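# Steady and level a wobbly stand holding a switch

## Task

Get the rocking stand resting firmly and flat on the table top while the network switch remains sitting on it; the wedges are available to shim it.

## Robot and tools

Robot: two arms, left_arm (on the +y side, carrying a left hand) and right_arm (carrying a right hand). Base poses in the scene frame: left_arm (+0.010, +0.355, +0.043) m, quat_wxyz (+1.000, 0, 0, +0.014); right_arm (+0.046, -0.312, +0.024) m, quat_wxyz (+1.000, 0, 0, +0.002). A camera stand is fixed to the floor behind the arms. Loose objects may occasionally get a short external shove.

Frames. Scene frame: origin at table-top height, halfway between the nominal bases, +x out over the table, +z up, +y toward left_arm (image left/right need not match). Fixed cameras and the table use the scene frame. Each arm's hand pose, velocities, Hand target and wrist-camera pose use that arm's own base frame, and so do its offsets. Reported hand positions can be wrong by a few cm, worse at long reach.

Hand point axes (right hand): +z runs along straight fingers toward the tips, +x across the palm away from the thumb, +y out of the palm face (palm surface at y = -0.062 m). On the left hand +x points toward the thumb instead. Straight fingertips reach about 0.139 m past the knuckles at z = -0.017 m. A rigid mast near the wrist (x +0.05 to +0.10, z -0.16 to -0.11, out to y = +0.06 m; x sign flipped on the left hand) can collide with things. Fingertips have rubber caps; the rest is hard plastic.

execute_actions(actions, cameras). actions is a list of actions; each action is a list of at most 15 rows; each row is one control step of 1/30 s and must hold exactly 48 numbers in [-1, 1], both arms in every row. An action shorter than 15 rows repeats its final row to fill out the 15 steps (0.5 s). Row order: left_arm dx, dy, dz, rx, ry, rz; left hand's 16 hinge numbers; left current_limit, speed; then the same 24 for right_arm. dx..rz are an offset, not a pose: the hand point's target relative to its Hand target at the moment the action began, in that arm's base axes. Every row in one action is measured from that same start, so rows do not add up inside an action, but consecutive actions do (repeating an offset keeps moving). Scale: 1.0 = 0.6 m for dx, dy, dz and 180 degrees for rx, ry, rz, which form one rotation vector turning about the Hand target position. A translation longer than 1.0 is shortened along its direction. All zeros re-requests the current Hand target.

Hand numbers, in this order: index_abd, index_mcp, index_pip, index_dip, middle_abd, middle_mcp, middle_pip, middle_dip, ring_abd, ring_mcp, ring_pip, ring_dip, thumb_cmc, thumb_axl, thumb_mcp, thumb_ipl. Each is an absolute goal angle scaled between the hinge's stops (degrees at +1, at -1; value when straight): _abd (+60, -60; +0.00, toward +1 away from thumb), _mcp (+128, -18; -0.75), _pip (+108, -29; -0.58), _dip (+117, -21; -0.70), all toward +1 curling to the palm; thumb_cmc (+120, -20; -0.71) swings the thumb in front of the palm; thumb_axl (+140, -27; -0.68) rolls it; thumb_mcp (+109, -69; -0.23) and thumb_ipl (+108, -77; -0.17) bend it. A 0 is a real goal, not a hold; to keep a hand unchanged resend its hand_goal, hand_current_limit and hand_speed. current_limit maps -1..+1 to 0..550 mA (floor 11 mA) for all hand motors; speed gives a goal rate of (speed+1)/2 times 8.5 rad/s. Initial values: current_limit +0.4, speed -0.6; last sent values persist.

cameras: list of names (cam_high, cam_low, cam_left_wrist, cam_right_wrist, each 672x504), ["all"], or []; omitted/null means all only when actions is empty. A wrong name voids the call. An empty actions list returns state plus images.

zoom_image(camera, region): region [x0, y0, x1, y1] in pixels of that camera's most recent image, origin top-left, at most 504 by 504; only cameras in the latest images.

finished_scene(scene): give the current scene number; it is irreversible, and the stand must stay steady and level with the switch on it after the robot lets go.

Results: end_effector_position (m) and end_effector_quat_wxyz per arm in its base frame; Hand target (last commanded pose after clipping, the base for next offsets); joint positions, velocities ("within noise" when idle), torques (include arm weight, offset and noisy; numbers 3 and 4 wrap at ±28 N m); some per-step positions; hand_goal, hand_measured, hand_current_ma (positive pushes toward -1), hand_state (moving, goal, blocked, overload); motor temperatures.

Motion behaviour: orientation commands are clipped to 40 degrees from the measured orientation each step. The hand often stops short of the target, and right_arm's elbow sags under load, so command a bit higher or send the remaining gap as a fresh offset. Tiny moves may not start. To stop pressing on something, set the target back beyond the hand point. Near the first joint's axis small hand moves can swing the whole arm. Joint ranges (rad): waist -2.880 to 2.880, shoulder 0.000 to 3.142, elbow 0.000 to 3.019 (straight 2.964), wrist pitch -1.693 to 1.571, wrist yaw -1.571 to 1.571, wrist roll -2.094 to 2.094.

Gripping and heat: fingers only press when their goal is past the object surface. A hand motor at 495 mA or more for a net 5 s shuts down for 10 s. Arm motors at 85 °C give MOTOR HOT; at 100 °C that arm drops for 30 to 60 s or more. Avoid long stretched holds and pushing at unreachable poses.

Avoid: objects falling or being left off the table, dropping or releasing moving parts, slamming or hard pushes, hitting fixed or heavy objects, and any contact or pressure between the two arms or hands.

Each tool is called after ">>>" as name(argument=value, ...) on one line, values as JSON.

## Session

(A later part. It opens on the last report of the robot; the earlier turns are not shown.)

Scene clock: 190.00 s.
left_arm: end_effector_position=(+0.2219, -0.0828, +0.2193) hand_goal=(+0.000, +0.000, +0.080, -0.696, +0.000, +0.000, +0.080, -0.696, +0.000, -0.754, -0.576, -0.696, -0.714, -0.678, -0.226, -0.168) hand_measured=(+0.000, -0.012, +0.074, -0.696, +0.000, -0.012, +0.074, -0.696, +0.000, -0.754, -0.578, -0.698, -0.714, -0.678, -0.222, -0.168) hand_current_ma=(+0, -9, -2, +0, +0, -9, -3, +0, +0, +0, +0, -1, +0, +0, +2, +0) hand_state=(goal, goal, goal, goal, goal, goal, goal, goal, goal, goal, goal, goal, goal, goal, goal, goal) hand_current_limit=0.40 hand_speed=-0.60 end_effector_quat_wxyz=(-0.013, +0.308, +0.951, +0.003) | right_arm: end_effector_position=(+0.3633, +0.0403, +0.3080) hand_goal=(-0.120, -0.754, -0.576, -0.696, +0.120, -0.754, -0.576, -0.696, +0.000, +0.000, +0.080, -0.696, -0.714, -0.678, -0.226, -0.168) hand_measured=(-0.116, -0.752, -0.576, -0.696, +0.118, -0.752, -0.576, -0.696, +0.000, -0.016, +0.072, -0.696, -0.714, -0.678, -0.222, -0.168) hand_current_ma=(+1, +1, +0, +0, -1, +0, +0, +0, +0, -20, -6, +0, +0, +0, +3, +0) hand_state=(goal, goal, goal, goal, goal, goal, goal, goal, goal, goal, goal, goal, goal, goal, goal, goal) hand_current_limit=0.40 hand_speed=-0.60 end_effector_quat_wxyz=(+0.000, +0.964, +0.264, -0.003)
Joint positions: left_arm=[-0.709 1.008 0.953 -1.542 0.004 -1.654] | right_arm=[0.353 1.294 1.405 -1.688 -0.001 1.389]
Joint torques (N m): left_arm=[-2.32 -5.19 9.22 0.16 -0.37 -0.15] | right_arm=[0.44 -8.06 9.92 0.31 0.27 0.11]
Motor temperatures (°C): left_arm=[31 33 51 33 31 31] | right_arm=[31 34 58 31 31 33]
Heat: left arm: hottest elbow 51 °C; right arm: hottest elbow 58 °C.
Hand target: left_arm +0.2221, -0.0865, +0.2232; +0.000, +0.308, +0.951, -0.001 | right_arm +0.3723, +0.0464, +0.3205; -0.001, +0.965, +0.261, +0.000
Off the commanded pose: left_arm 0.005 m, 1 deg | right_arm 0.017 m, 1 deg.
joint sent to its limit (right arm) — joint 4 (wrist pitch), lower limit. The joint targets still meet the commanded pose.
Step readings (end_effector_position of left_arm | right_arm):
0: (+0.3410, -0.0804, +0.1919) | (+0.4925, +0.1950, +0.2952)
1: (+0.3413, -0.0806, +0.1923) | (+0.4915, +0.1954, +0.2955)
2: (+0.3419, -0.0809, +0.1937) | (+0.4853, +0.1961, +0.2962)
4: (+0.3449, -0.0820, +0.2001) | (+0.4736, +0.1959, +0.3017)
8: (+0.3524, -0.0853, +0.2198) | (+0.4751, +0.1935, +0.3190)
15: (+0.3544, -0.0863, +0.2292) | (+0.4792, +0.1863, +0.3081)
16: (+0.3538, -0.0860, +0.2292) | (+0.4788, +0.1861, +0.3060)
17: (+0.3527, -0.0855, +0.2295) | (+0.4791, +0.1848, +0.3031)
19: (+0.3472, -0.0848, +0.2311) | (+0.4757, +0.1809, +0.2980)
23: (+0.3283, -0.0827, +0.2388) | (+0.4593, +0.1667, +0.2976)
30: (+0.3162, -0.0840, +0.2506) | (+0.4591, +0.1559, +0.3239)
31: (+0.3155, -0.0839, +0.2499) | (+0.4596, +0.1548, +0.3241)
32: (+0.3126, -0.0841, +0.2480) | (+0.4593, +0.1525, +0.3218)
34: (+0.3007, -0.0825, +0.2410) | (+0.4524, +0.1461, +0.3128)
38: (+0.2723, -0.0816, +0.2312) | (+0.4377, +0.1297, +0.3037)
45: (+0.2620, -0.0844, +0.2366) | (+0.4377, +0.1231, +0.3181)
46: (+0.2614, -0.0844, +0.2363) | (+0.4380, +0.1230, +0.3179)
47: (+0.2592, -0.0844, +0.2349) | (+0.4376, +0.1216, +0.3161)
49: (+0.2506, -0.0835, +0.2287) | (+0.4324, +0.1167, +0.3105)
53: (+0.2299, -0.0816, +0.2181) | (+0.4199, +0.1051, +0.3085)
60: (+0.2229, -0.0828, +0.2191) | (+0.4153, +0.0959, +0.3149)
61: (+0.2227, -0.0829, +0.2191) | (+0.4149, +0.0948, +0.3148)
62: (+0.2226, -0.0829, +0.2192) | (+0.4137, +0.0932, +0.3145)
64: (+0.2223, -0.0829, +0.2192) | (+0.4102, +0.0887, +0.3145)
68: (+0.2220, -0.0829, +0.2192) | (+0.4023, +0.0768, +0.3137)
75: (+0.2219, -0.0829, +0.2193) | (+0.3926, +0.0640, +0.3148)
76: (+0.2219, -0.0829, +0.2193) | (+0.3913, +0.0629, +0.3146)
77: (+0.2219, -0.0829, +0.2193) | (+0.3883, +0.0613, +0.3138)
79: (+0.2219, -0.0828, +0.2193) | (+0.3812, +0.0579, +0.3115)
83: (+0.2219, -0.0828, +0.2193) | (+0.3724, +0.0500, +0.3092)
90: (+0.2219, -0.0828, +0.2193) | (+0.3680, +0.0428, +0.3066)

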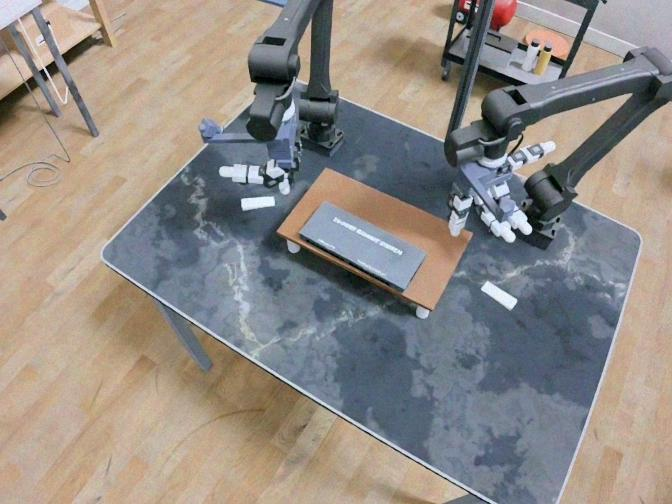

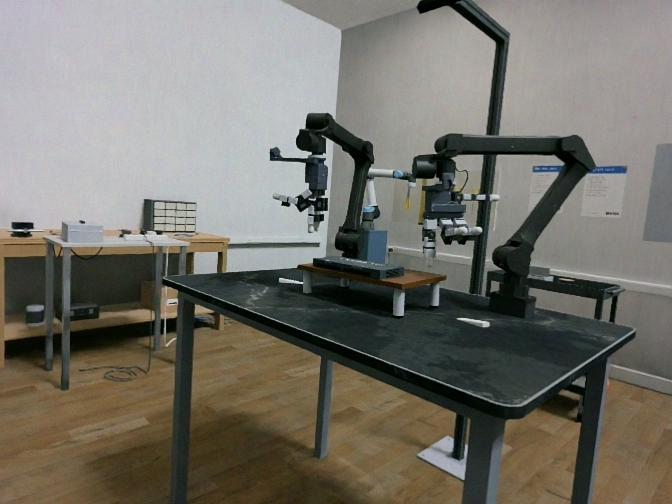

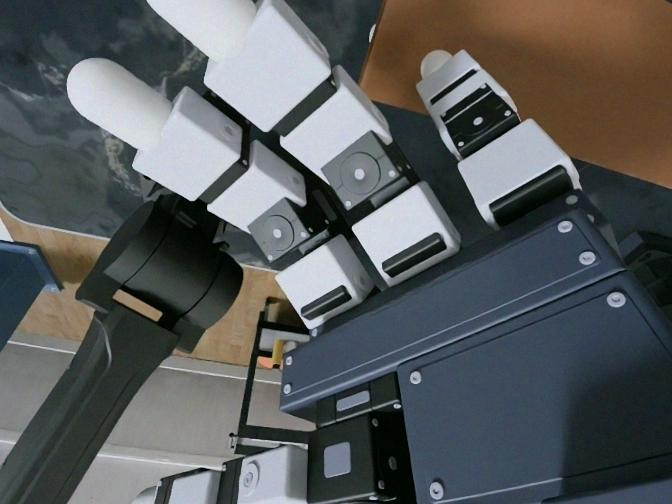

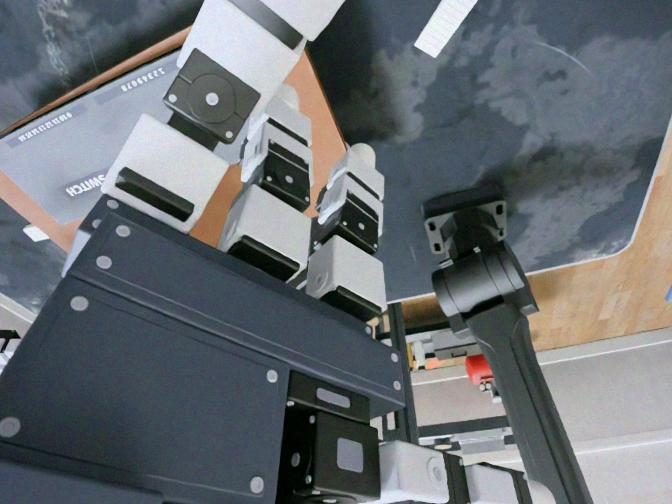

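>>> execute_actions(actions=[[[0,0,0,0,0,0,0,0,0.08,-0.696,0,0,0.08,-0.696,0,-0.754,-0.576,-0.696,-0.714,-0.678,-0.226,-0.168,0.4,-0.6,-0.012,-0.11,-0.06,0,0,0.018,-0.12,-0.754,-0.576,-0.696,0.12,-0.754,-0.576,-0.696,0,0,0.08,-0.696,-0.714,-0.678,-0.226,-0.168,0.4,-0.6]],[[0,0,0,0,0,0,0,0,0.08,-0.696,0,0,0.08,-0.696,0,-0.754,-0.576,-0.696,-0.714,-0.678,-0.226,-0.168,0.4,-0.6,-0.012,-0.11,-0.11,0,0,0.018,-0.12,-0.754,-0.576,-0.696,0.12,-0.754,-0.576,-0.696,0,0,0.08,-0.696,-0.714,-0.678,-0.226,-0.168,0.4,-0.6]]], cameras=["cam_high","cam_low","cam_right_wrist"])

>>> zoom_image(camera="cam_low", region=[250, 220, 350, 320])

Scene clock: 220.30 s.
left_arm: end_effector_position=(+0.2219, -0.0828, +0.2193) hand_goal=(+0.000, +0.000, +0.080, -0.696, +0.000, +0.000, +0.080, -0.696, +0.000, -0.754, -0.576, -0.696, -0.714, -0.678, -0.226, -0.168) hand_measured=(+0.000, -0.012, +0.074, -0.696, +0.000, -0.012, +0.074, -0.696, +0.000, -0.754, -0.578, -0.698, -0.714, -0.678, -0.222, -0.168) hand_current_ma=(+0, -9, -2, +0, +0, -9, -3, +0, +0, +0, +0, -1, +0, +0, +2, +0) hand_state=(goal, goal, goal, goal, goal, goal, goal, goal, goal, goal, goal, goal, goal, goal, goal, goal) hand_current_limit=0.40 hand_speed=-0.60 end_effector_quat_wxyz=(-0.013, +0.308, +0.951, +0.003) | right_arm: end_effector_position=(+0.3553, -0.0825, +0.2135) hand_goal=(-0.120, -0.754, -0.576, -0.696, +0.120, -0.754, -0.576, -0.696, +0.000, +0.000, +0.080, -0.696, -0.714, -0.678, -0.226, -0.168) hand_measured=(-0.118, -0.752, -0.576, -0.696, +0.118, -0.754, -0.576, -0.696, +0.000, -0.016, +0.074, -0.696, -0.714, -0.678, -0.222, -0.168) hand_current_ma=(+1, +0, +0, +0, +0, +0, +0, +0, +0, -18, -5, +0, +0, +0, +3, +0) hand_state=(goal, goal, goal, goal, goal, goal, goal, goal, goal, goal, goal, goal, goal, goal, goal, goal) hand_current_limit=0.40 hand_speed=-0.60 end_effector_quat_wxyz=(-0.002, +0.950, +0.313, -0.013)
Joint positions: left_arm=[-0.709 1.008 0.953 -1.542 0.004 -1.654] | right_arm=[0.001 1.207 1.083 -1.474 0.003 0.935]
Joint torques (N m): left_arm=[-2.37 -5.19 9.22 0.14 -0.37 -0.14] | right_arm=[-0.85 -8.88 6.78 0.85 0.1 -0.09]
Motor temperatures (°C): left_arm=[31 33 49 33 31 31] | right_arm=[31 33 58 31 31 33]
Heat: left arm: hottest elbow 49 °C; right arm: hottest elbow 58 °C.
Hand target: left_arm +0.2221, -0.0865, +0.2232; +0.000, +0.308, +0.951, -0.001 | right_arm +0.3578, -0.0855, +0.2185; -0.001, +0.949, +0.315, +0.000
Off the commanded pose: left_arm 0.005 m, 1 deg | right_arm 0.006 m, 2 deg.
Step readings (end_effector_position of left_arm | right_arm):
0: (+0.2219, -0.0828, +0.2193) | (+0.3633, +0.0403, +0.3080)
1: (+0.2219, -0.0828, +0.2193) | (+0.3634, +0.0403, +0.3080)
2: (+0.2219, -0.0828, +0.2193) | (+0.3641, +0.0387, +0.3069)
4: (+0.2219, -0.0828, +0.2193) | (+0.3646, +0.0297, +0.3004)
8: (+0.2219, -0.0828, +0.2193) | (+0.3574, -0.0046, +0.2829)
15: (+0.2219, -0.0828, +0.2193) | (+0.3617, -0.0190, +0.2788)
16: (+0.2219, -0.0828, +0.2193) | (+0.3621, -0.0193, +0.2777)
17: (+0.2219, -0.0828, +0.2193) | (+0.3628, -0.0208, +0.2739)
19: (+0.2219, -0.0828, +0.2193) | (+0.3594, -0.0327, +0.2580)
23: (+0.2219, -0.0828, +0.2193) | (+0.3426, -0.0709, +0.2231)
30: (+0.2219, -0.0828, +0.2193) | (+0.3507, -0.0842, +0.2138)
Images, in order (width x height): cam_high 672x504, cam_low 672x504, cam_right_wrist 672x504.

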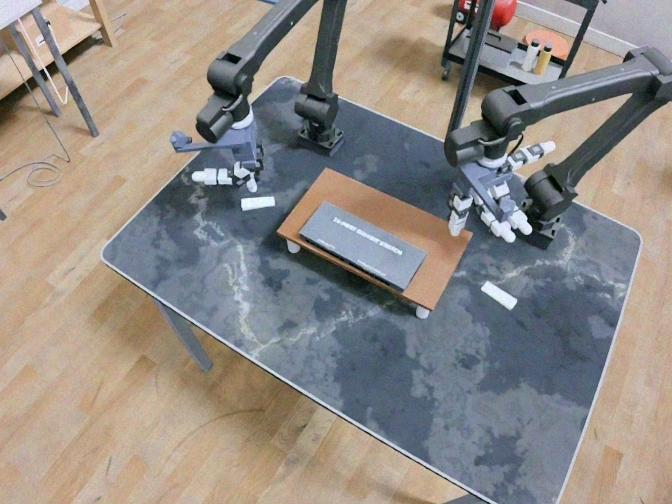

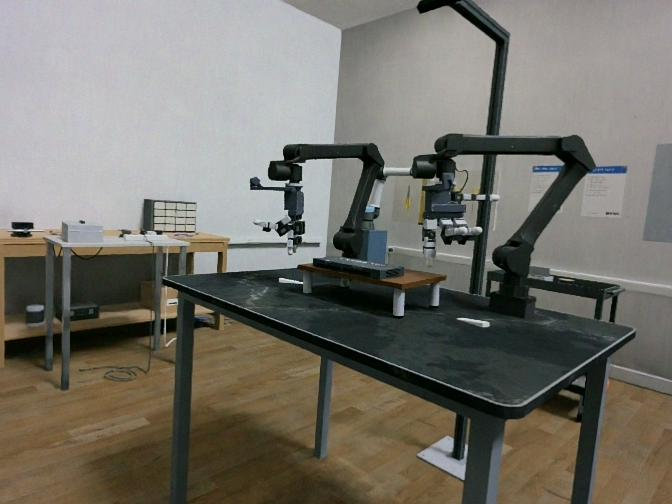

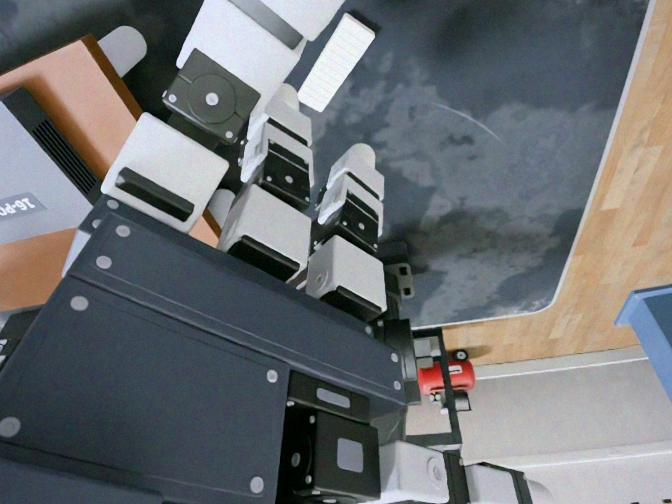

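Scaled by 5.040 from the camera's 672x504 image, which has a finer 960x720 frame.

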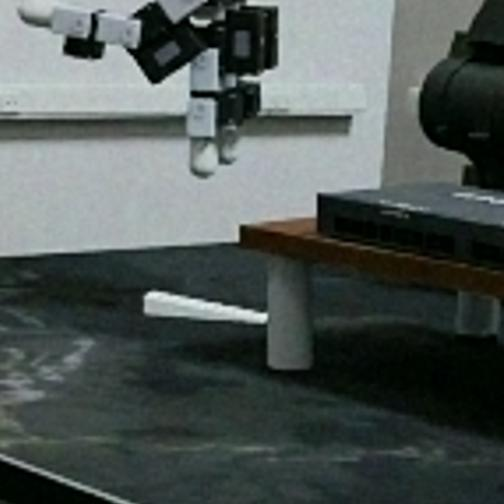

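>>> execute_actions(actions=[])

Scene clock: 260.17 s.
left_arm: end_effector_position=(+0.2219, -0.0828, +0.2193) hand_goal=(+0.000, +0.000, +0.080, -0.696, +0.000, +0.000, +0.080, -0.696, +0.000, -0.754, -0.576, -0.696, -0.714, -0.678, -0.226, -0.168) hand_measured=(+0.000, -0.012, +0.074, -0.696, +0.000, -0.012, +0.074, -0.696, +0.000, -0.754, -0.578, -0.698, -0.714, -0.678, -0.222, -0.168) hand_current_ma=(+0, -9, -2, +0, +0, -9, -3, +0, +0, +0, +0, -1, +0, +0, +2, +0) hand_state=(goal, goal, goal, goal, goal, goal, goal, goal, goal, goal, goal, goal, goal, goal, goal, goal) hand_current_limit=0.40 hand_speed=-0.60 end_effector_quat_wxyz=(-0.013, +0.308, +0.951, +0.003) | right_arm: end_effector_position=(+0.3553, -0.0825, +0.2135) hand_goal=(-0.120, -0.754, -0.576, -0.696, +0.120, -0.754, -0.576, -0.696, +0.000, +0.000, +0.080, -0.696, -0.714, -0.678, -0.226, -0.168) hand_measured=(-0.118, -0.752, -0.576, -0.696, +0.118, -0.754, -0.576, -0.696, +0.000, -0.016, +0.074, -0.696, -0.714, -0.678, -0.222, -0.168) hand_current_ma=(+1, +0, +0, +0, +0, +0, +0, +0, +0, -18, -5, +0, +0, +0, +3, +0) hand_state=(goal, goal, goal, goal, goal, goal, goal, goal, goal, goal, goal, goal, goal, goal, goal, goal) hand_current_limit=0.40 hand_speed=-0.60 end_effector_quat_wxyz=(-0.002, +0.950, +0.313, -0.013)
Joint positions: left_arm=[-0.709 1.008 0.953 -1.542 0.004 -1.654] | right_arm=[0.001 1.207 1.083 -1.474 0.003 0.934]
Joint velocities: within noise
Joint torques (N m): left_arm=[-2.37 -5.19 9.22 0.14 -0.37 -0.14] | right_arm=[-0.97 -8.76 6.76 0.85 0.09 -0.11]
Motor temperatures (°C): left_arm=[31 33 48 33 31 31] | right_arm=[31 33 53 31 31 33]
Heat: left arm: hottest elbow 48 °C; right arm: hottest elbow 53 °C.
Hand target: left_arm +0.2221, -0.0865, +0.2232; +0.000, +0.308, +0.951, -0.001 | right_arm +0.3578, -0.0856, +0.2185; -0.001, +0.949, +0.315, +0.000
Off the commanded pose: left_arm 0.005 m, 1 deg | right_arm 0.006 m, 2 deg.

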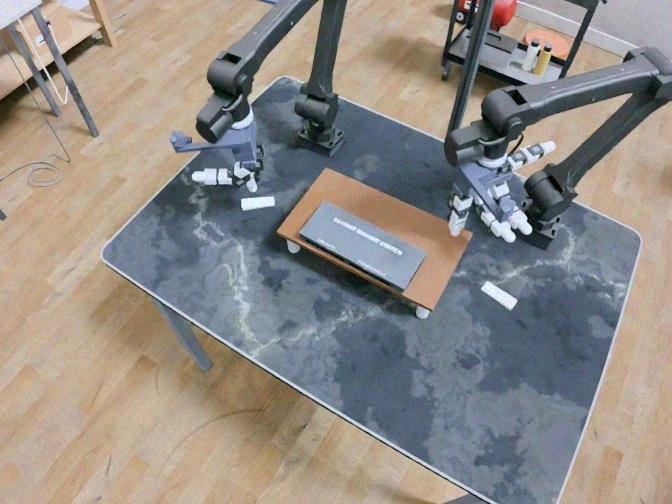

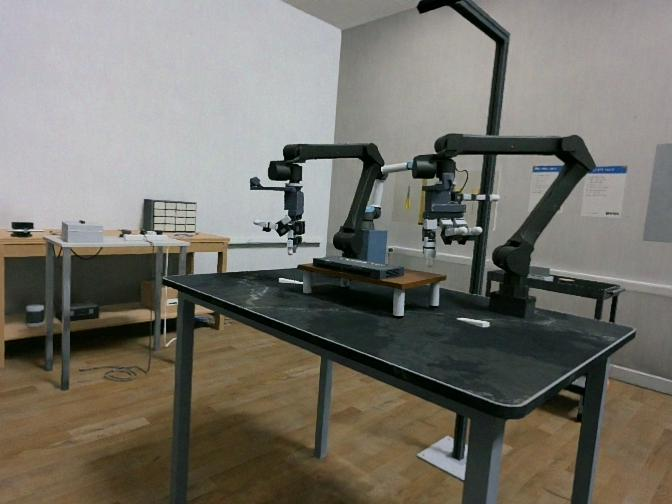

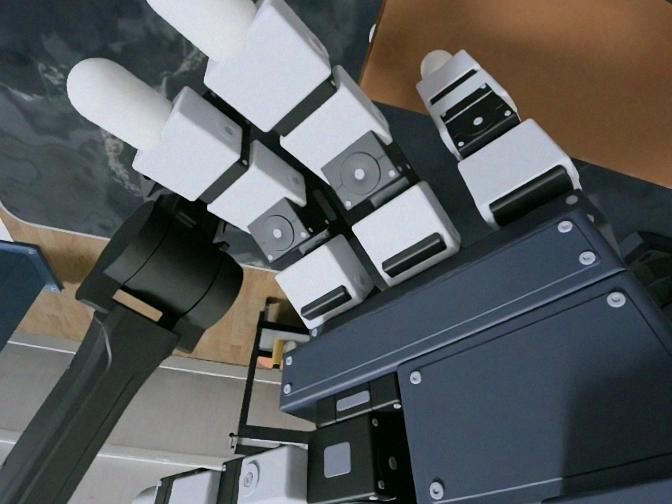

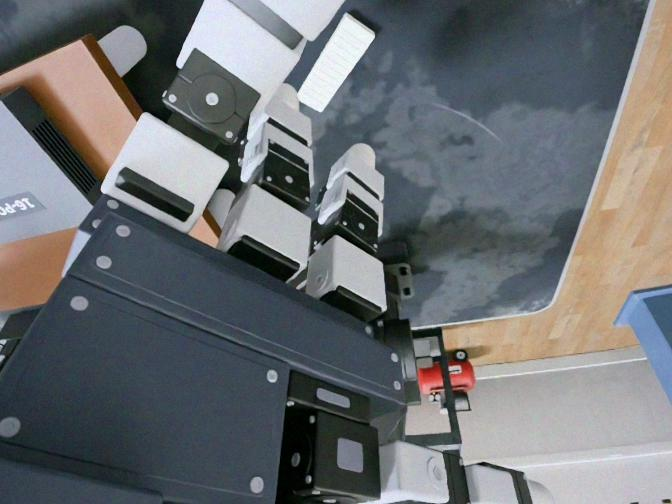

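>>> execute_actions(actions=[[[0,0,0,0,0,0, 0,0,0.08,-0.696, 0,0,0.08,-0.696, 0,-0.754,-0.576,-0.696, -0.714,-0.678,-0.226,-0.168,0.4,-0.6, 0.0153,0.0093,-0.11,0,0,0.0517, -0.12,-0.754,-0.576,-0.696, 0.12,-0.754,-0.576,-0.696, 0,0,0.08,-0.696, -0.714,-0.678,-0.226,-0.168,0.4,-0.6]]], cameras=["cam_right_wrist"])

>>> zoom_image(camera="cam_right_wrist", region=[200, 0, 400, 150])

Scene clock: 310.07 s.
left_arm: end_effector_position=(+0.2219, -0.0828, +0.2193) hand_goal=(+0.000, +0.000, +0.080, -0.696, +0.000, +0.000, +0.080, -0.696, +0.000, -0.754, -0.576, -0.696, -0.714, -0.678, -0.226, -0.168) hand_measured=(+0.000, -0.012, +0.074, -0.696, +0.000, -0.012, +0.074, -0.696, +0.000, -0.754, -0.578, -0.698, -0.714, -0.678, -0.222, -0.168) hand_current_ma=(+0, -9, -2, +0, +0, -9, -3, +0, +0, +0, +0, -1, +0, +0, +2, +0) hand_state=(goal, goal, goal, goal, goal, goal, goal, goal, goal, goal, goal, goal, goal, goal, goal, goal) hand_current_limit=0.40 hand_speed=-0.60 end_effector_quat_wxyz=(-0.013, +0.308, +0.951, +0.003) | right_arm: end_effector_position=(+0.3626, -0.0762, +0.1542) hand_goal=(-0.120, -0.754, -0.576, -0.696, +0.120, -0.754, -0.576, -0.696, +0.000, +0.000, +0.080, -0.696, -0.714, -0.678, -0.226, -0.168) hand_measured=(-0.118, -0.752, -0.576, -0.696, +0.118, -0.752, -0.576, -0.696, +0.000, -0.014, +0.074, -0.696, -0.714, -0.678, -0.222, -0.168) hand_current_ma=(+1, +0, +0, +0, +0, +0, +0, +0, +0, -15, -5, +0, +0, +0, +3, +0) hand_state=(goal, goal, goal, goal, goal, goal, goal, goal, goal, goal, goal, goal, goal, goal, goal, goal) hand_current_limit=0.40 hand_speed=-0.60 end_effector_quat_wxyz=(+0.000, +0.921, +0.391, -0.003)
Joint positions: left_arm=[-0.709 1.008 0.953 -1.542 0.004 -1.654] | right_arm=[0 1.211 0.927 -1.293 0.002 0.768]
Joint torques (N m): left_arm=[-2.37 -5.25 9.24 0.14 -0.37 -0.15] | right_arm=[-1.2 -6.24 6.56 0.96 0.09 -0.13]
Heat: left arm: hottest elbow 48 °C; right arm: hottest elbow 51 °C.
Hand target: left_arm +0.2221, -0.0865, +0.2232; +0.000, +0.308, +0.951, -0.001 | right_arm +0.3670, -0.0800, +0.1524; +0.000, +0.921, +0.391, +0.000
Off the commanded pose: left_arm 0.005 m, 1 deg | right_arm 0.006 m, 0 deg.
Step readings (end_effector_position of left_arm | right_arm):
0: (+0.2219, -0.0828, +0.2193) | (+0.3553, -0.0825, +0.2135)
1: (+0.2219, -0.0828, +0.2193) | (+0.3556, -0.0824, +0.2127)
2: (+0.2219, -0.0828, +0.2193) | (+0.3573, -0.0820, +0.2093)
4: (+0.2219, -0.0828, +0.2193) | (+0.3595, -0.0810, +0.1954)
8: (+0.2219, -0.0828, +0.2193) | (+0.3525, -0.0788, +0.1628)
15: (+0.2219, -0.0828, +0.2193) | (+0.3603, -0.0767, +0.1541)
Images, in order (width x height): cam_right_wrist 672x504.

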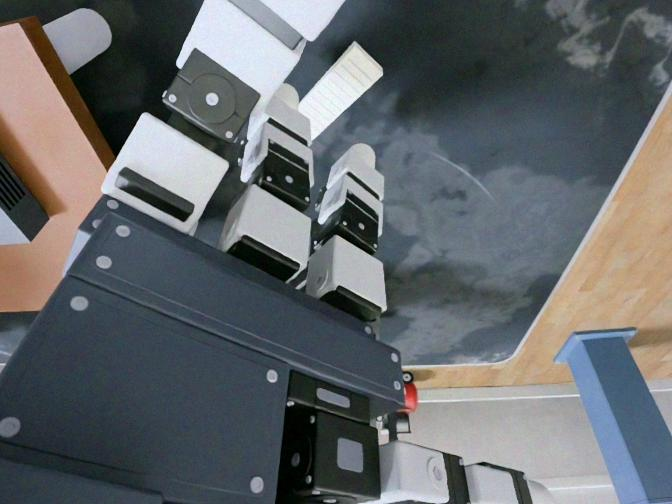

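Scaled by 2.520 from the camera's 672x504 image, which has a finer 960x720 frame.

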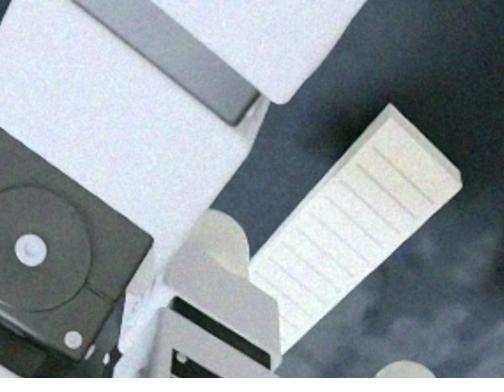

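>>> execute_actions(actions=[[[0,0,0,0,0,0, 0,0,0.08,-0.696, 0,0,0.08,-0.696, 0,-0.754,-0.576,-0.696, -0.714,-0.678,-0.226,-0.168,0.4,-0.6, 0.0083,-0.0195,-0.0757,0,0,-0.011, -0.12,-0.754,-0.576,-0.696, 0.12,-0.754,-0.576,-0.696, 0,0,0.08,-0.696, -0.714,-0.678,-0.226,-0.168,0.4,-0.6]]], cameras=["cam_right_wrist","cam_high"])

>>> zoom_image(camera="cam_right_wrist", region=[200, 0, 400, 150])

Scene clock: 335.23 s.
left_arm: end_effector_position=(+0.2219, -0.0828, +0.2193) hand_goal=(+0.000, +0.000, +0.080, -0.696, +0.000, +0.000, +0.080, -0.696, +0.000, -0.754, -0.576, -0.696, -0.714, -0.678, -0.226, -0.168) hand_measured=(+0.000, -0.012, +0.074, -0.696, +0.000, -0.012, +0.074, -0.696, +0.000, -0.754, -0.578, -0.698, -0.714, -0.678, -0.222, -0.168) hand_current_ma=(+0, -9, -2, +0, +0, -9, -3, +0, +0, +0, +0, -1, +0, +0, +2, +0) hand_state=(goal, goal, goal, goal, goal, goal, goal, goal, goal, goal, goal, goal, goal, goal, goal, goal) hand_current_limit=0.40 hand_speed=-0.60 end_effector_quat_wxyz=(-0.013, +0.308, +0.951, +0.003) | right_arm: end_effector_position=(+0.3675, -0.0877, +0.1078) hand_goal=(-0.120, -0.754, -0.576, -0.696, +0.120, -0.754, -0.576, -0.696, +0.000, +0.000, +0.080, -0.696, -0.714, -0.678, -0.226, -0.168) hand_measured=(-0.118, -0.752, -0.576, -0.696, +0.118, -0.752, -0.576, -0.696, +0.000, -0.014, +0.074, -0.696, -0.714, -0.678, -0.222, -0.168) hand_current_ma=(+1, +0, +0, +0, +0, +0, +0, +0, +0, -15, -5, +0, +0, +0, +3, +0) hand_state=(goal, goal, goal, goal, goal, goal, goal, goal, goal, goal, goal, goal, goal, goal, goal, goal) hand_current_limit=0.40 hand_speed=-0.60 end_effector_quat_wxyz=(-0.001, +0.927, +0.376, -0.004)
Joint positions: left_arm=[-0.709 1.008 0.953 -1.542 0.004 -1.654] | right_arm=[-0.032 1.281 0.857 -1.156 0.001 0.768]
Joint torques (N m): left_arm=[-2.37 -5.25 9.22 0.14 -0.37 -0.14] | right_arm=[-1.08 -7.71 6.41 0.96 0.13 -0.07]
Heat: left arm: hottest elbow 48 °C; right arm: hottest elbow 51 °C.
Hand target: left_arm +0.2221, -0.0865, +0.2232; +0.000, +0.308, +0.951, -0.001 | right_arm +0.3720, -0.0918, +0.1070; +0.000, +0.927, +0.375, +0.000
Off the commanded pose: left_arm 0.005 m, 1 deg | right_arm 0.006 m, 0 deg.
Step readings (end_effector_position of left_arm | right_arm):
0: (+0.2219, -0.0828, +0.2193) | (+0.3627, -0.0762, +0.1542)
1: (+0.2219, -0.0828, +0.2193) | (+0.3628, -0.0763, +0.1540)
2: (+0.2219, -0.0828, +0.2193) | (+0.3642, -0.0767, +0.1522)
4: (+0.2219, -0.0828, +0.2193) | (+0.3675, -0.0789, +0.1453)
8: (+0.2219, -0.0828, +0.2193) | (+0.3654, -0.0850, +0.1206)
15: (+0.2219, -0.0828, +0.2193) | (+0.3668, -0.0877, +0.1077)
Images, in order (width x height): cam_high 672x504, cam_right_wrist 672x504.

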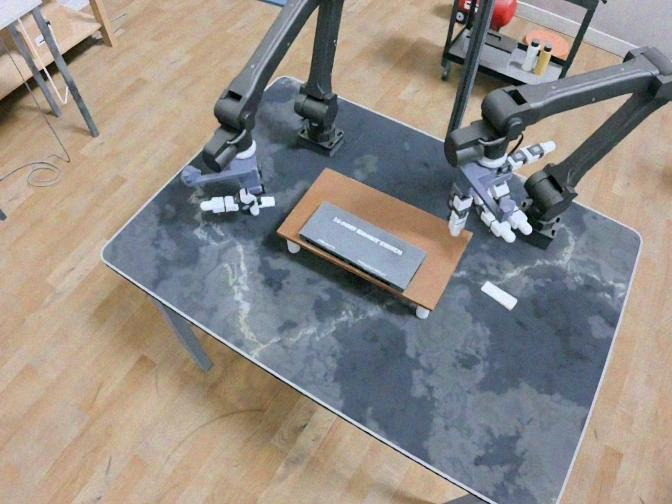

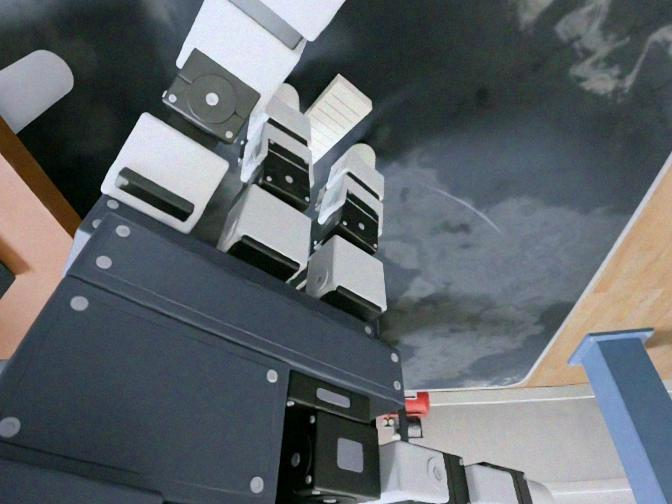

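Scaled by 2.520 from the camera's 672x504 image, which has a finer 960x720 frame.

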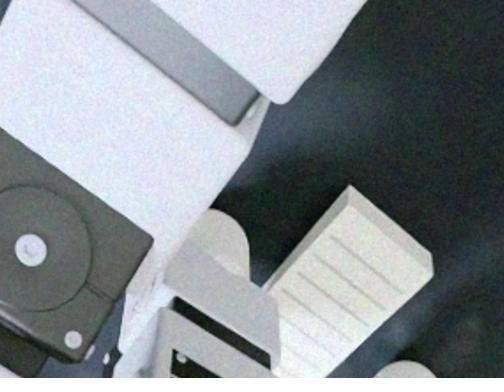

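>>> execute_actions(actions=[[[0,0,0,0,0,0, 0,0,0.08,-0.696, 0,0,0.08,-0.696, 0,-0.754,-0.576,-0.696, -0.714,-0.678,-0.226,-0.168,0.4,-0.6, 0,0,-0.0120,0,0,0, -0.12,-0.754,-0.576,-0.696, 0.12,-0.754,-0.576,-0.696, 0,0,0.08,-0.696, -0.714,-0.678,-0.226,-0.168,0.4,-0.6]],[[0,0,0,0,0,0, 0,0,0.08,-0.696, 0,0,0.08,-0.696, 0,-0.754,-0.576,-0.696, -0.714,-0.678,-0.226,-0.168,0.4,-0.6, 0,0,0,0,0,0, 0.1,-0.754,-0.576,-0.696, -0.1,-0.754,-0.576,-0.696, 0,0,0.08,-0.696, -0.714,-0.678,-0.226,-0.168,0.4,-0.6]]], cameras=["cam_right_wrist"])

>>> zoom_image(camera="cam_right_wrist", region=[200, 0, 400, 150])

Scene clock: 347.40 s.
left_arm: end_effector_position=(+0.2219, -0.0828, +0.2193) hand_goal=(+0.000, +0.000, +0.080, -0.696, +0.000, +0.000, +0.080, -0.696, +0.000, -0.754, -0.576, -0.696, -0.714, -0.678, -0.226, -0.168) hand_measured=(+0.000, -0.012, +0.074, -0.696, +0.000, -0.012, +0.074, -0.696, +0.000, -0.754, -0.578, -0.698, -0.714, -0.678, -0.222, -0.168) hand_current_ma=(+0, -9, -2, +0, +0, -9, -3, +0, +0, +0, +0, -1, +0, +0, +2, +0) hand_state=(goal, goal, goal, goal, goal, goal, goal, goal, goal, goal, goal, goal, goal, goal, goal, goal) hand_current_limit=0.40 hand_speed=-0.60 end_effector_quat_wxyz=(-0.013, +0.308, +0.951, +0.003) | right_arm: end_effector_position=(+0.3730, -0.0871, +0.1074) hand_goal=(+0.100, -0.754, -0.576, -0.696, -0.100, -0.754, -0.576, -0.696, +0.000, +0.000, +0.080, -0.696, -0.714, -0.678, -0.226, -0.168) hand_measured=(+0.008, -0.754, -0.576, -0.696, +0.020, -0.752, -0.576, -0.696, +0.000, -0.014, +0.074, -0.696, -0.714, -0.678, -0.222, -0.168) hand_current_ma=(-198, +0, +0, +0, +291, +1, +0, +0, +0, -15, -5, +0, +0, +0, +3, +0) hand_state=(blocked, goal, goal, goal, blocked, goal, goal, goal, goal, goal, goal, goal, goal, goal, goal, goal) hand_current_limit=0.40 hand_speed=-0.60 end_effector_quat_wxyz=(+0.001, +0.926, +0.376, +0.008)
Joint positions: left_arm=[-0.709 1.008 0.953 -1.542 0.004 -1.654] | right_arm=[-0.032 1.282 0.854 -1.129 -0.004 0.767]
Joint torques (N m): left_arm=[-2.37 -5.19 9.22 0.14 -0.37 -0.14] | right_arm=[-1.08 -6.48 5.79 0.76 0.31 -0.08]
Heat: left arm: hottest elbow 48 °C; right arm: hottest elbow 51 °C.
Hand target: left_arm +0.2221, -0.0865, +0.2232; +0.000, +0.308, +0.951, -0.001 | right_arm +0.3721, -0.0918, +0.0999; +0.000, +0.927, +0.375, +0.000
Off the commanded pose: left_arm 0.005 m, 1 deg | right_arm 0.009 m, 1 deg.
Step readings (end_effector_position of left_arm | right_arm):
0: (+0.2219, -0.0828, +0.2193) | (+0.3675, -0.0877, +0.1078)
1: (+0.2219, -0.0828, +0.2193) | (+0.3677, -0.0877, +0.1078)
2: (+0.2219, -0.0828, +0.2193) | (+0.3681, -0.0878, +0.1079)
4: (+0.2219, -0.0828, +0.2193) | (+0.3699, -0.0878, +0.1082)
8: (+0.2219, -0.0828, +0.2193) | (+0.3716, -0.0879, +0.1080)
15: (+0.2219, -0.0828, +0.2193) | (+0.3714, -0.0879, +0.1074)
16: (+0.2219, -0.0828, +0.2193) | (+0.3714, -0.0879, +0.1074)
17: (+0.2219, -0.0828, +0.2193) | (+0.3718, -0.0875, +0.1074)
19: (+0.2219, -0.0828, +0.2193) | (+0.3728, -0.0872, +0.1074)
23: (+0.2219, -0.0828, +0.2193) | (+0.3730, -0.0871, +0.1074)
30: (+0.2219, -0.0828, +0.2193) | (+0.3730, -0.0871, +0.1074)
Images, in order (width x height): cam_right_wrist 672x504.

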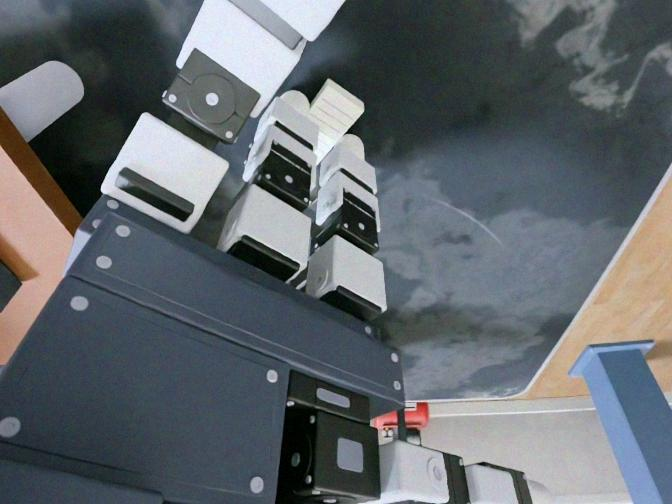

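Scaled by 2.520 from the camera's 672x504 image, which has a finer 960x720 frame.

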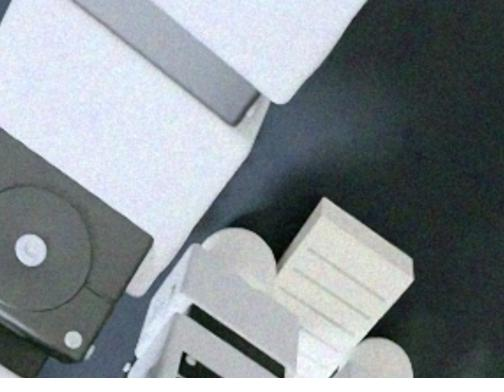

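>>> execute_actions(actions=[[[0,0,0,0,0,0, 0,0,0.08,-0.696, 0,0,0.08,-0.696, 0,-0.754,-0.576,-0.696, -0.714,-0.678,-0.226,-0.168,0.4,-0.6, -0.0052,0.0397,0.005,0,0,-0.0617, 0.1,-0.754,-0.576,-0.696, -0.1,-0.754,-0.576,-0.696, 0,0,0.08,-0.696, -0.714,-0.678,-0.226,-0.168,0.4,-0.6]],[[0,0,0,0,0,0, 0,0,0.08,-0.696, 0,0,0.08,-0.696, 0,-0.754,-0.576,-0.696, -0.714,-0.678,-0.226,-0.168,0.4,-0.6, -0.0075,0.0308,0,0,0,-0.0611, 0.1,-0.754,-0.576,-0.696, -0.1,-0.754,-0.576,-0.696, 0,0,0.08,-0.696, -0.714,-0.678,-0.226,-0.168,0.4,-0.6]]], cameras=["cam_right_wrist","cam_high"])

>>> zoom_image(camera="cam_right_wrist", region=[200, 0, 400, 150])

Scene clock: 380.10 s.
left_arm: end_effector_position=(+0.2219, -0.0828, +0.2193) hand_goal=(+0.000, +0.000, +0.080, -0.696, +0.000, +0.000, +0.080, -0.696, +0.000, -0.754, -0.576, -0.696, -0.714, -0.678, -0.226, -0.168) hand_measured=(+0.000, -0.012, +0.074, -0.696, +0.000, -0.012, +0.074, -0.696, +0.000, -0.754, -0.578, -0.698, -0.714, -0.678, -0.222, -0.168) hand_current_ma=(+0, -9, -2, +0, +0, -9, -3, +0, +0, +0, +0, -1, +0, +0, +2, +0) hand_state=(goal, goal, goal, goal, goal, goal, goal, goal, goal, goal, goal, goal, goal, goal, goal, goal) hand_current_limit=0.40 hand_speed=-0.60 end_effector_quat_wxyz=(-0.013, +0.308, +0.951, +0.003) | right_arm: end_effector_position=(+0.3528, -0.0597, +0.1065) hand_goal=(+0.100, -0.754, -0.576, -0.696, -0.100, -0.754, -0.576, -0.696, +0.000, +0.000, +0.080, -0.696, -0.714, -0.678, -0.226, -0.168) hand_measured=(-0.012, -0.774, -0.586, -0.700, -0.044, -0.696, -0.532, -0.672, +0.000, -0.014, +0.074, -0.696, -0.714, -0.678, -0.222, -0.168) hand_current_ma=(-262, -28, -9, -2, +94, +129, +80, +32, +0, -15, -5, +0, +0, +0, +3, +0) hand_state=(blocked, blocked, goal, goal, blocked, blocked, blocked, blocked, goal, goal, goal, goal, goal, goal, goal, goal) hand_current_limit=0.40 hand_speed=-0.60 end_effector_quat_wxyz=(+0.006, +0.982, +0.187, +0.000)
Joint positions: left_arm=[-0.709 1.008 0.953 -1.542 0.004 -1.654] | right_arm=[0.088 1.33 0.893 -1.133 0.012 1.283]
Joint torques (N m): left_arm=[-2.37 -5.19 9.22 0.14 -0.37 -0.14] | right_arm=[1.08 -5.71 7.87 0.73 -0.36 0.1]
Heat: left arm: hottest elbow 48 °C; right arm: hottest elbow 50 °C.
Hand target: left_arm +0.2221, -0.0865, +0.2232; +0.000, +0.308, +0.951, -0.001 | right_arm +0.3644, -0.0494, +0.1028; -0.001, +0.982, +0.190, +0.000
Off the commanded pose: left_arm 0.005 m, 1 deg | right_arm 0.016 m, 1 deg.
Step readings (end_effector_position of left_arm | right_arm):
0: (+0.2219, -0.0828, +0.2193) | (+0.3730, -0.0871, +0.1074)
1: (+0.2219, -0.0828, +0.2193) | (+0.3728, -0.0872, +0.1074)
2: (+0.2219, -0.0828, +0.2193) | (+0.3719, -0.0871, +0.1073)
4: (+0.2219, -0.0828, +0.2193) | (+0.3690, -0.0849, +0.1071)
8: (+0.2219, -0.0828, +0.2193) | (+0.3642, -0.0782, +0.1072)
15: (+0.2219, -0.0828, +0.2193) | (+0.3598, -0.0767, +0.1072)
16: (+0.2219, -0.0828, +0.2193) | (+0.3592, -0.0767, +0.1071)
17: (+0.2219, -0.0828, +0.2193) | (+0.3583, -0.0763, +0.1072)
19: (+0.2219, -0.0828, +0.2193) | (+0.3568, -0.0725, +0.1070)
23: (+0.2219, -0.0828, +0.2193) | (+0.3572, -0.0615, +0.1064)
30: (+0.2219, -0.0828, +0.2193) | (+0.3544, -0.0594, +0.1066)
Images, in order (width x height): cam_high 672x504, cam_right_wrist 672x504.

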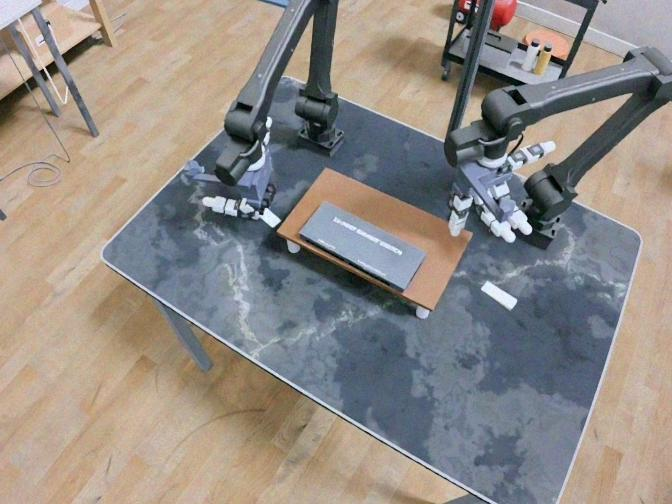

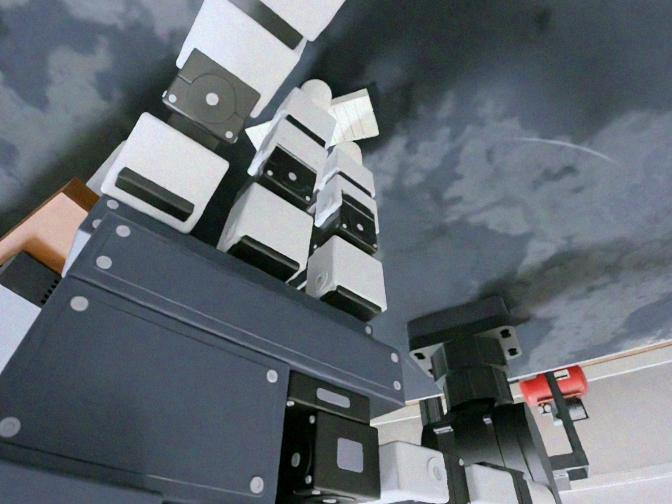

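Scaled by 2.520 from the camera's 672x504 image, which has a finer 960x720 frame.

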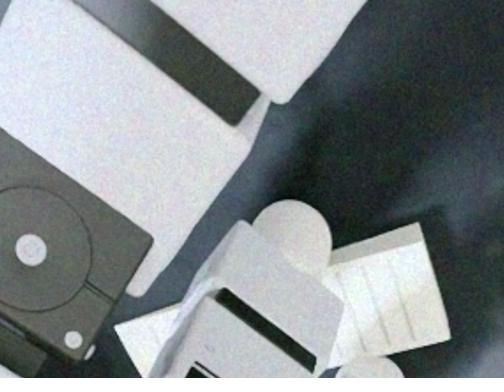

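>>> execute_actions(actions=[[[0,0,0,0,0,0, 0,0,0.08,-0.696, 0,0,0.08,-0.696, 0,-0.754,-0.576,-0.696, -0.714,-0.678,-0.226,-0.168,0.4,-0.6, -0.019,-0.0177,0.016,0,0,0, 0,-0.754,-0.576,-0.696, 0,-0.754,-0.576,-0.696, 0,0,0.08,-0.696, -0.714,-0.678,-0.226,-0.168,0.4,-0.6]],[[0,0,0,0,0,0, 0,0,0.08,-0.696, 0,0,0.08,-0.696, 0,-0.754,-0.576,-0.696, -0.714,-0.678,-0.226,-0.168,0.4,-0.6, 0,0,0.045,0,0,0, -0.14,-0.754,-0.576,-0.696, 0.14,-0.754,-0.576,-0.696, 0,0,0.08,-0.696, -0.714,-0.678,-0.226,-0.168,0.4,-0.6]],[[0,0,0,0,0,0, 0,0,0.08,-0.696, 0,0,0.08,-0.696, 0,-0.754,-0.576,-0.696, -0.714,-0.678,-0.226,-0.168,0.4,-0.6, -0.0517,-0.0383,0,0,0,-0.12, -0.14,-0.754,-0.576,-0.696, 0.14,-0.754,-0.576,-0.696, 0,0,0.08,-0.696, -0.714,-0.678,-0.226,-0.168,0.4,-0.6]]], cameras=["cam_right_wrist","cam_high"])

>>> zoom_image(camera="cam_right_wrist", region=[200, 0, 400, 150])

Scene clock: 424.20 s.
left_arm: end_effector_position=(+0.2219, -0.0828, +0.2193) hand_goal=(+0.000, +0.000, +0.080, -0.696, +0.000, +0.000, +0.080, -0.696, +0.000, -0.754, -0.576, -0.696, -0.714, -0.678, -0.226, -0.168) hand_measured=(+0.000, -0.012, +0.074, -0.696, +0.000, -0.012, +0.074, -0.696, +0.000, -0.754, -0.578, -0.698, -0.714, -0.678, -0.222, -0.168) hand_current_ma=(+0, -9, -2, +0, +0, -9, -3, +0, +0, +0, +0, -1, +0, +0, +2, +0) hand_state=(goal, goal, goal, goal, goal, goal, goal, goal, goal, goal, goal, goal, goal, goal, goal, goal) hand_current_limit=0.40 hand_speed=-0.60 end_effector_quat_wxyz=(-0.013, +0.308, +0.951, +0.003) | right_arm: end_effector_position=(+0.3106, -0.0800, +0.1224) hand_goal=(-0.140, -0.754, -0.576, -0.696, +0.140, -0.754, -0.576, -0.696, +0.000, +0.000, +0.080, -0.696, -0.714, -0.678, -0.226, -0.168) hand_measured=(-0.136, -0.754, -0.578, -0.698, +0.136, -0.752, -0.572, -0.694, +0.000, -0.014, +0.074, -0.696, -0.714, -0.678, -0.222, -0.168) hand_current_ma=(+2, +0, -1, -1, -1, +2, +1, +1, +0, -15, -5, +0, +0, +0, +3, +0) hand_state=(goal, goal, goal, goal, goal, goal, goal, goal, goal, goal, goal, goal, goal, goal, goal, goal) hand_current_limit=0.40 hand_speed=-0.60 end_effector_quat_wxyz=(-0.002, +1.000, +0.014, -0.019)
Joint positions: left_arm=[-0.709 1.008 0.953 -1.542 0.004 -1.654] | right_arm=[0.016 1.303 0.915 -1.222 -0.004 1.559]
Joint torques (N m): left_arm=[-2.37 -5.25 9.22 0.14 -0.37 -0.14] | right_arm=[-0.85 -9.35 9.02 -0.18 0.26 0.12]
Heat: left arm: hottest elbow 48 °C; right arm: hottest elbow 51 °C.
Hand target: left_arm +0.2221, -0.0865, +0.2232; +0.000, +0.308, +0.951, -0.001 | right_arm +0.3221, -0.0830, +0.1395; +0.000, +1.000, +0.003, +0.000
Off the commanded pose: left_arm 0.005 m, 1 deg | right_arm 0.021 m, 3 deg.
Step readings (end_effector_position of left_arm | right_arm):
0: (+0.2219, -0.0828, +0.2193) | (+0.3528, -0.0597, +0.1065)
1: (+0.2219, -0.0828, +0.2193) | (+0.3528, -0.0597, +0.1065)
2: (+0.2219, -0.0828, +0.2193) | (+0.3524, -0.0597, +0.1065)
4: (+0.2219, -0.0828, +0.2193) | (+0.3516, -0.0599, +0.1066)
8: (+0.2219, -0.0828, +0.2193) | (+0.3507, -0.0599, +0.1071)
15: (+0.2219, -0.0828, +0.2193) | (+0.3503, -0.0598, +0.1070)
16: (+0.2219, -0.0828, +0.2193) | (+0.3499, -0.0597, +0.1071)
17: (+0.2219, -0.0828, +0.2193) | (+0.3479, -0.0599, +0.1076)
19: (+0.2219, -0.0828, +0.2193) | (+0.3429, -0.0593, +0.1089)
23: (+0.2219, -0.0828, +0.2193) | (+0.3370, -0.0593, +0.1146)
30: (+0.2219, -0.0828, +0.2193) | (+0.3399, -0.0590, +0.1220)
31: (+0.2219, -0.0828, +0.2193) | (+0.3397, -0.0591, +0.1219)
32: (+0.2219, -0.0828, +0.2193) | (+0.3380, -0.0595, +0.1217)
34: (+0.2219, -0.0828, +0.2193) | (+0.3327, -0.0628, +0.1213)
38: (+0.2219, -0.0828, +0.2193) | (+0.3212, -0.0753, +0.1216)
45: (+0.2219, -0.0828, +0.2193) | (+0.3129, -0.0803, +0.1222)
Images, in order (width x height): cam_high 672x504, cam_right_wrist 672x504.

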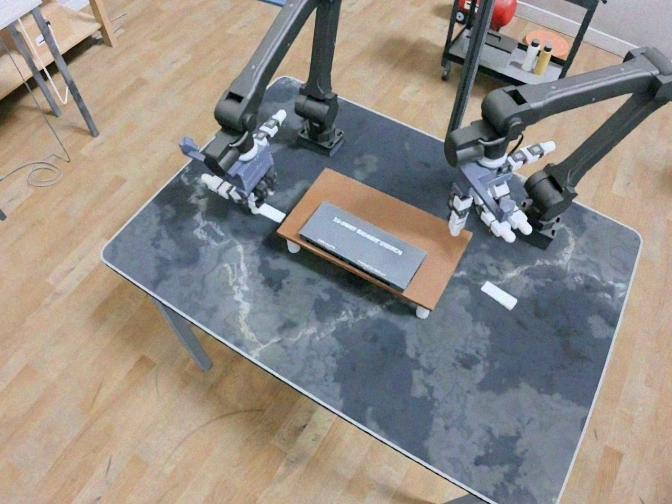

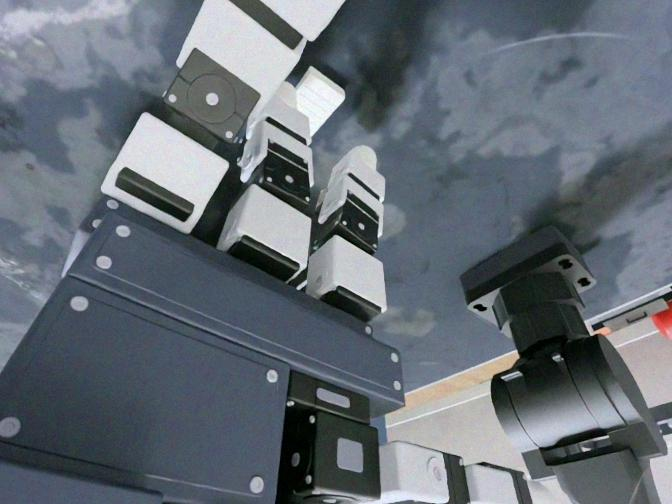

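Scaled by 2.520 from the camera's 672x504 image, which has a finer 960x720 frame.

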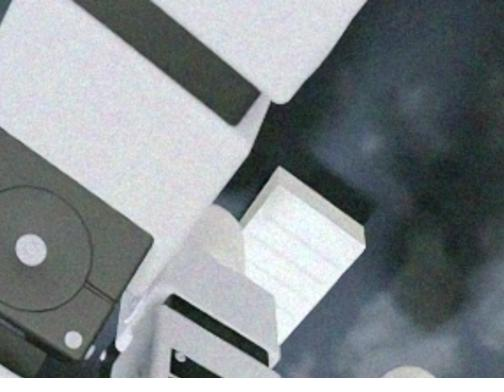

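>>> execute_actions(actions=[[[0,0,0,0,0,0, 0,0,0.08,-0.696, 0,0,0.08,-0.696, 0,-0.754,-0.576,-0.696, -0.714,-0.678,-0.226,-0.168,0.4,-0.6, 0.015,0,0,0,0,0, -0.14,-0.754,-0.576,-0.696, 0.14,-0.754,-0.576,-0.696, 0,0,0.08,-0.696, -0.714,-0.678,-0.226,-0.168,0.4,-0.6]]], cameras=["cam_right_wrist"])

Scene clock: 448.83 s.
left_arm: end_effector_position=(+0.2219, -0.0828, +0.2193) hand_goal=(+0.000, +0.000, +0.080, -0.696, +0.000, +0.000, +0.080, -0.696, +0.000, -0.754, -0.576, -0.696, -0.714, -0.678, -0.226, -0.168) hand_measured=(+0.000, -0.012, +0.074, -0.696, +0.000, -0.012, +0.074, -0.696, +0.000, -0.754, -0.578, -0.698, -0.714, -0.678, -0.222, -0.168) hand_current_ma=(+0, -9, -2, +0, +0, -9, -3, +0, +0, +0, +0, -1, +0, +0, +2, +0) hand_state=(goal, goal, goal, goal, goal, goal, goal, goal, goal, goal, goal, goal, goal, goal, goal, goal) hand_current_limit=0.40 hand_speed=-0.60 end_effector_quat_wxyz=(-0.013, +0.308, +0.951, +0.003) | right_arm: end_effector_position=(+0.3196, -0.0800, +0.1303) hand_goal=(-0.140, -0.754, -0.576, -0.696, +0.140, -0.754, -0.576, -0.696, +0.000, +0.000, +0.080, -0.696, -0.714, -0.678, -0.226, -0.168) hand_measured=(-0.136, -0.754, -0.578, -0.698, +0.136, -0.752, -0.572, -0.694, +0.000, -0.014, +0.074, -0.696, -0.714, -0.678, -0.222, -0.168) hand_current_ma=(+2, +0, -1, -1, -1, +2, +1, +1, +0, -15, -5, +0, +0, +0, +3, +0) hand_state=(goal, goal, goal, goal, goal, goal, goal, goal, goal, goal, goal, goal, goal, goal, goal, goal) hand_current_limit=0.40 hand_speed=-0.60 end_effector_quat_wxyz=(-0.001, +1.000, +0.014, -0.008)
Joint positions: left_arm=[-0.709 1.008 0.953 -1.542 0.004 -1.654] | right_arm=[0.016 1.303 0.939 -1.223 -0.003 1.56]
Joint torques (N m): left_arm=[-2.37 -5.19 9.22 0.14 -0.37 -0.14] | right_arm=[-0.91 -7.12 9.05 -0.01 0.25 0.12]
Heat: left arm: hottest elbow 48 °C; right arm: hottest elbow 52 °C.
Hand target: left_arm +0.2221, -0.0865, +0.2232; +0.000, +0.308, +0.951, -0.001 | right_arm +0.3311, -0.0830, +0.1395; +0.000, +1.000, +0.003, +0.000
Off the commanded pose: left_arm 0.005 m, 1 deg | right_arm 0.015 m, 2 deg.
Step readings (end_effector_position of left_arm | right_arm):
0: (+0.2219, -0.0828, +0.2193) | (+0.3105, -0.0800, +0.1224)
1: (+0.2219, -0.0828, +0.2193) | (+0.3107, -0.0800, +0.1225)
2: (+0.2219, -0.0828, +0.2193) | (+0.3110, -0.0800, +0.1229)
4: (+0.2219, -0.0828, +0.2193) | (+0.3125, -0.0800, +0.1243)
8: (+0.2219, -0.0828, +0.2193) | (+0.3178, -0.0800, +0.1288)
15: (+0.2219, -0.0828, +0.2193) | (+0.3196, -0.0800, +0.1303)
Images, in order (width x height): cam_right_wrist 672x504.

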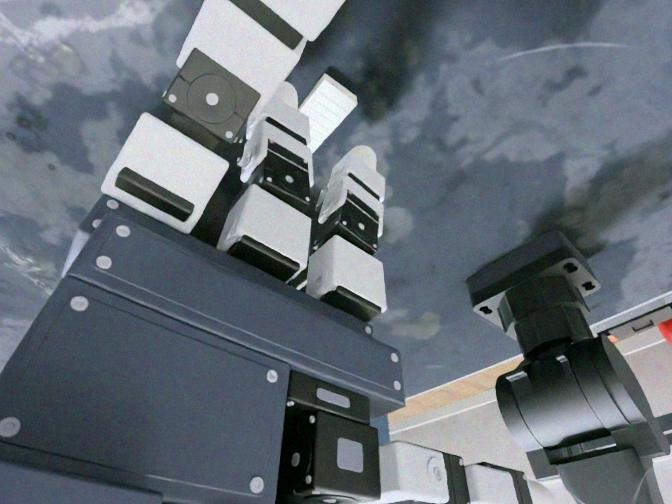

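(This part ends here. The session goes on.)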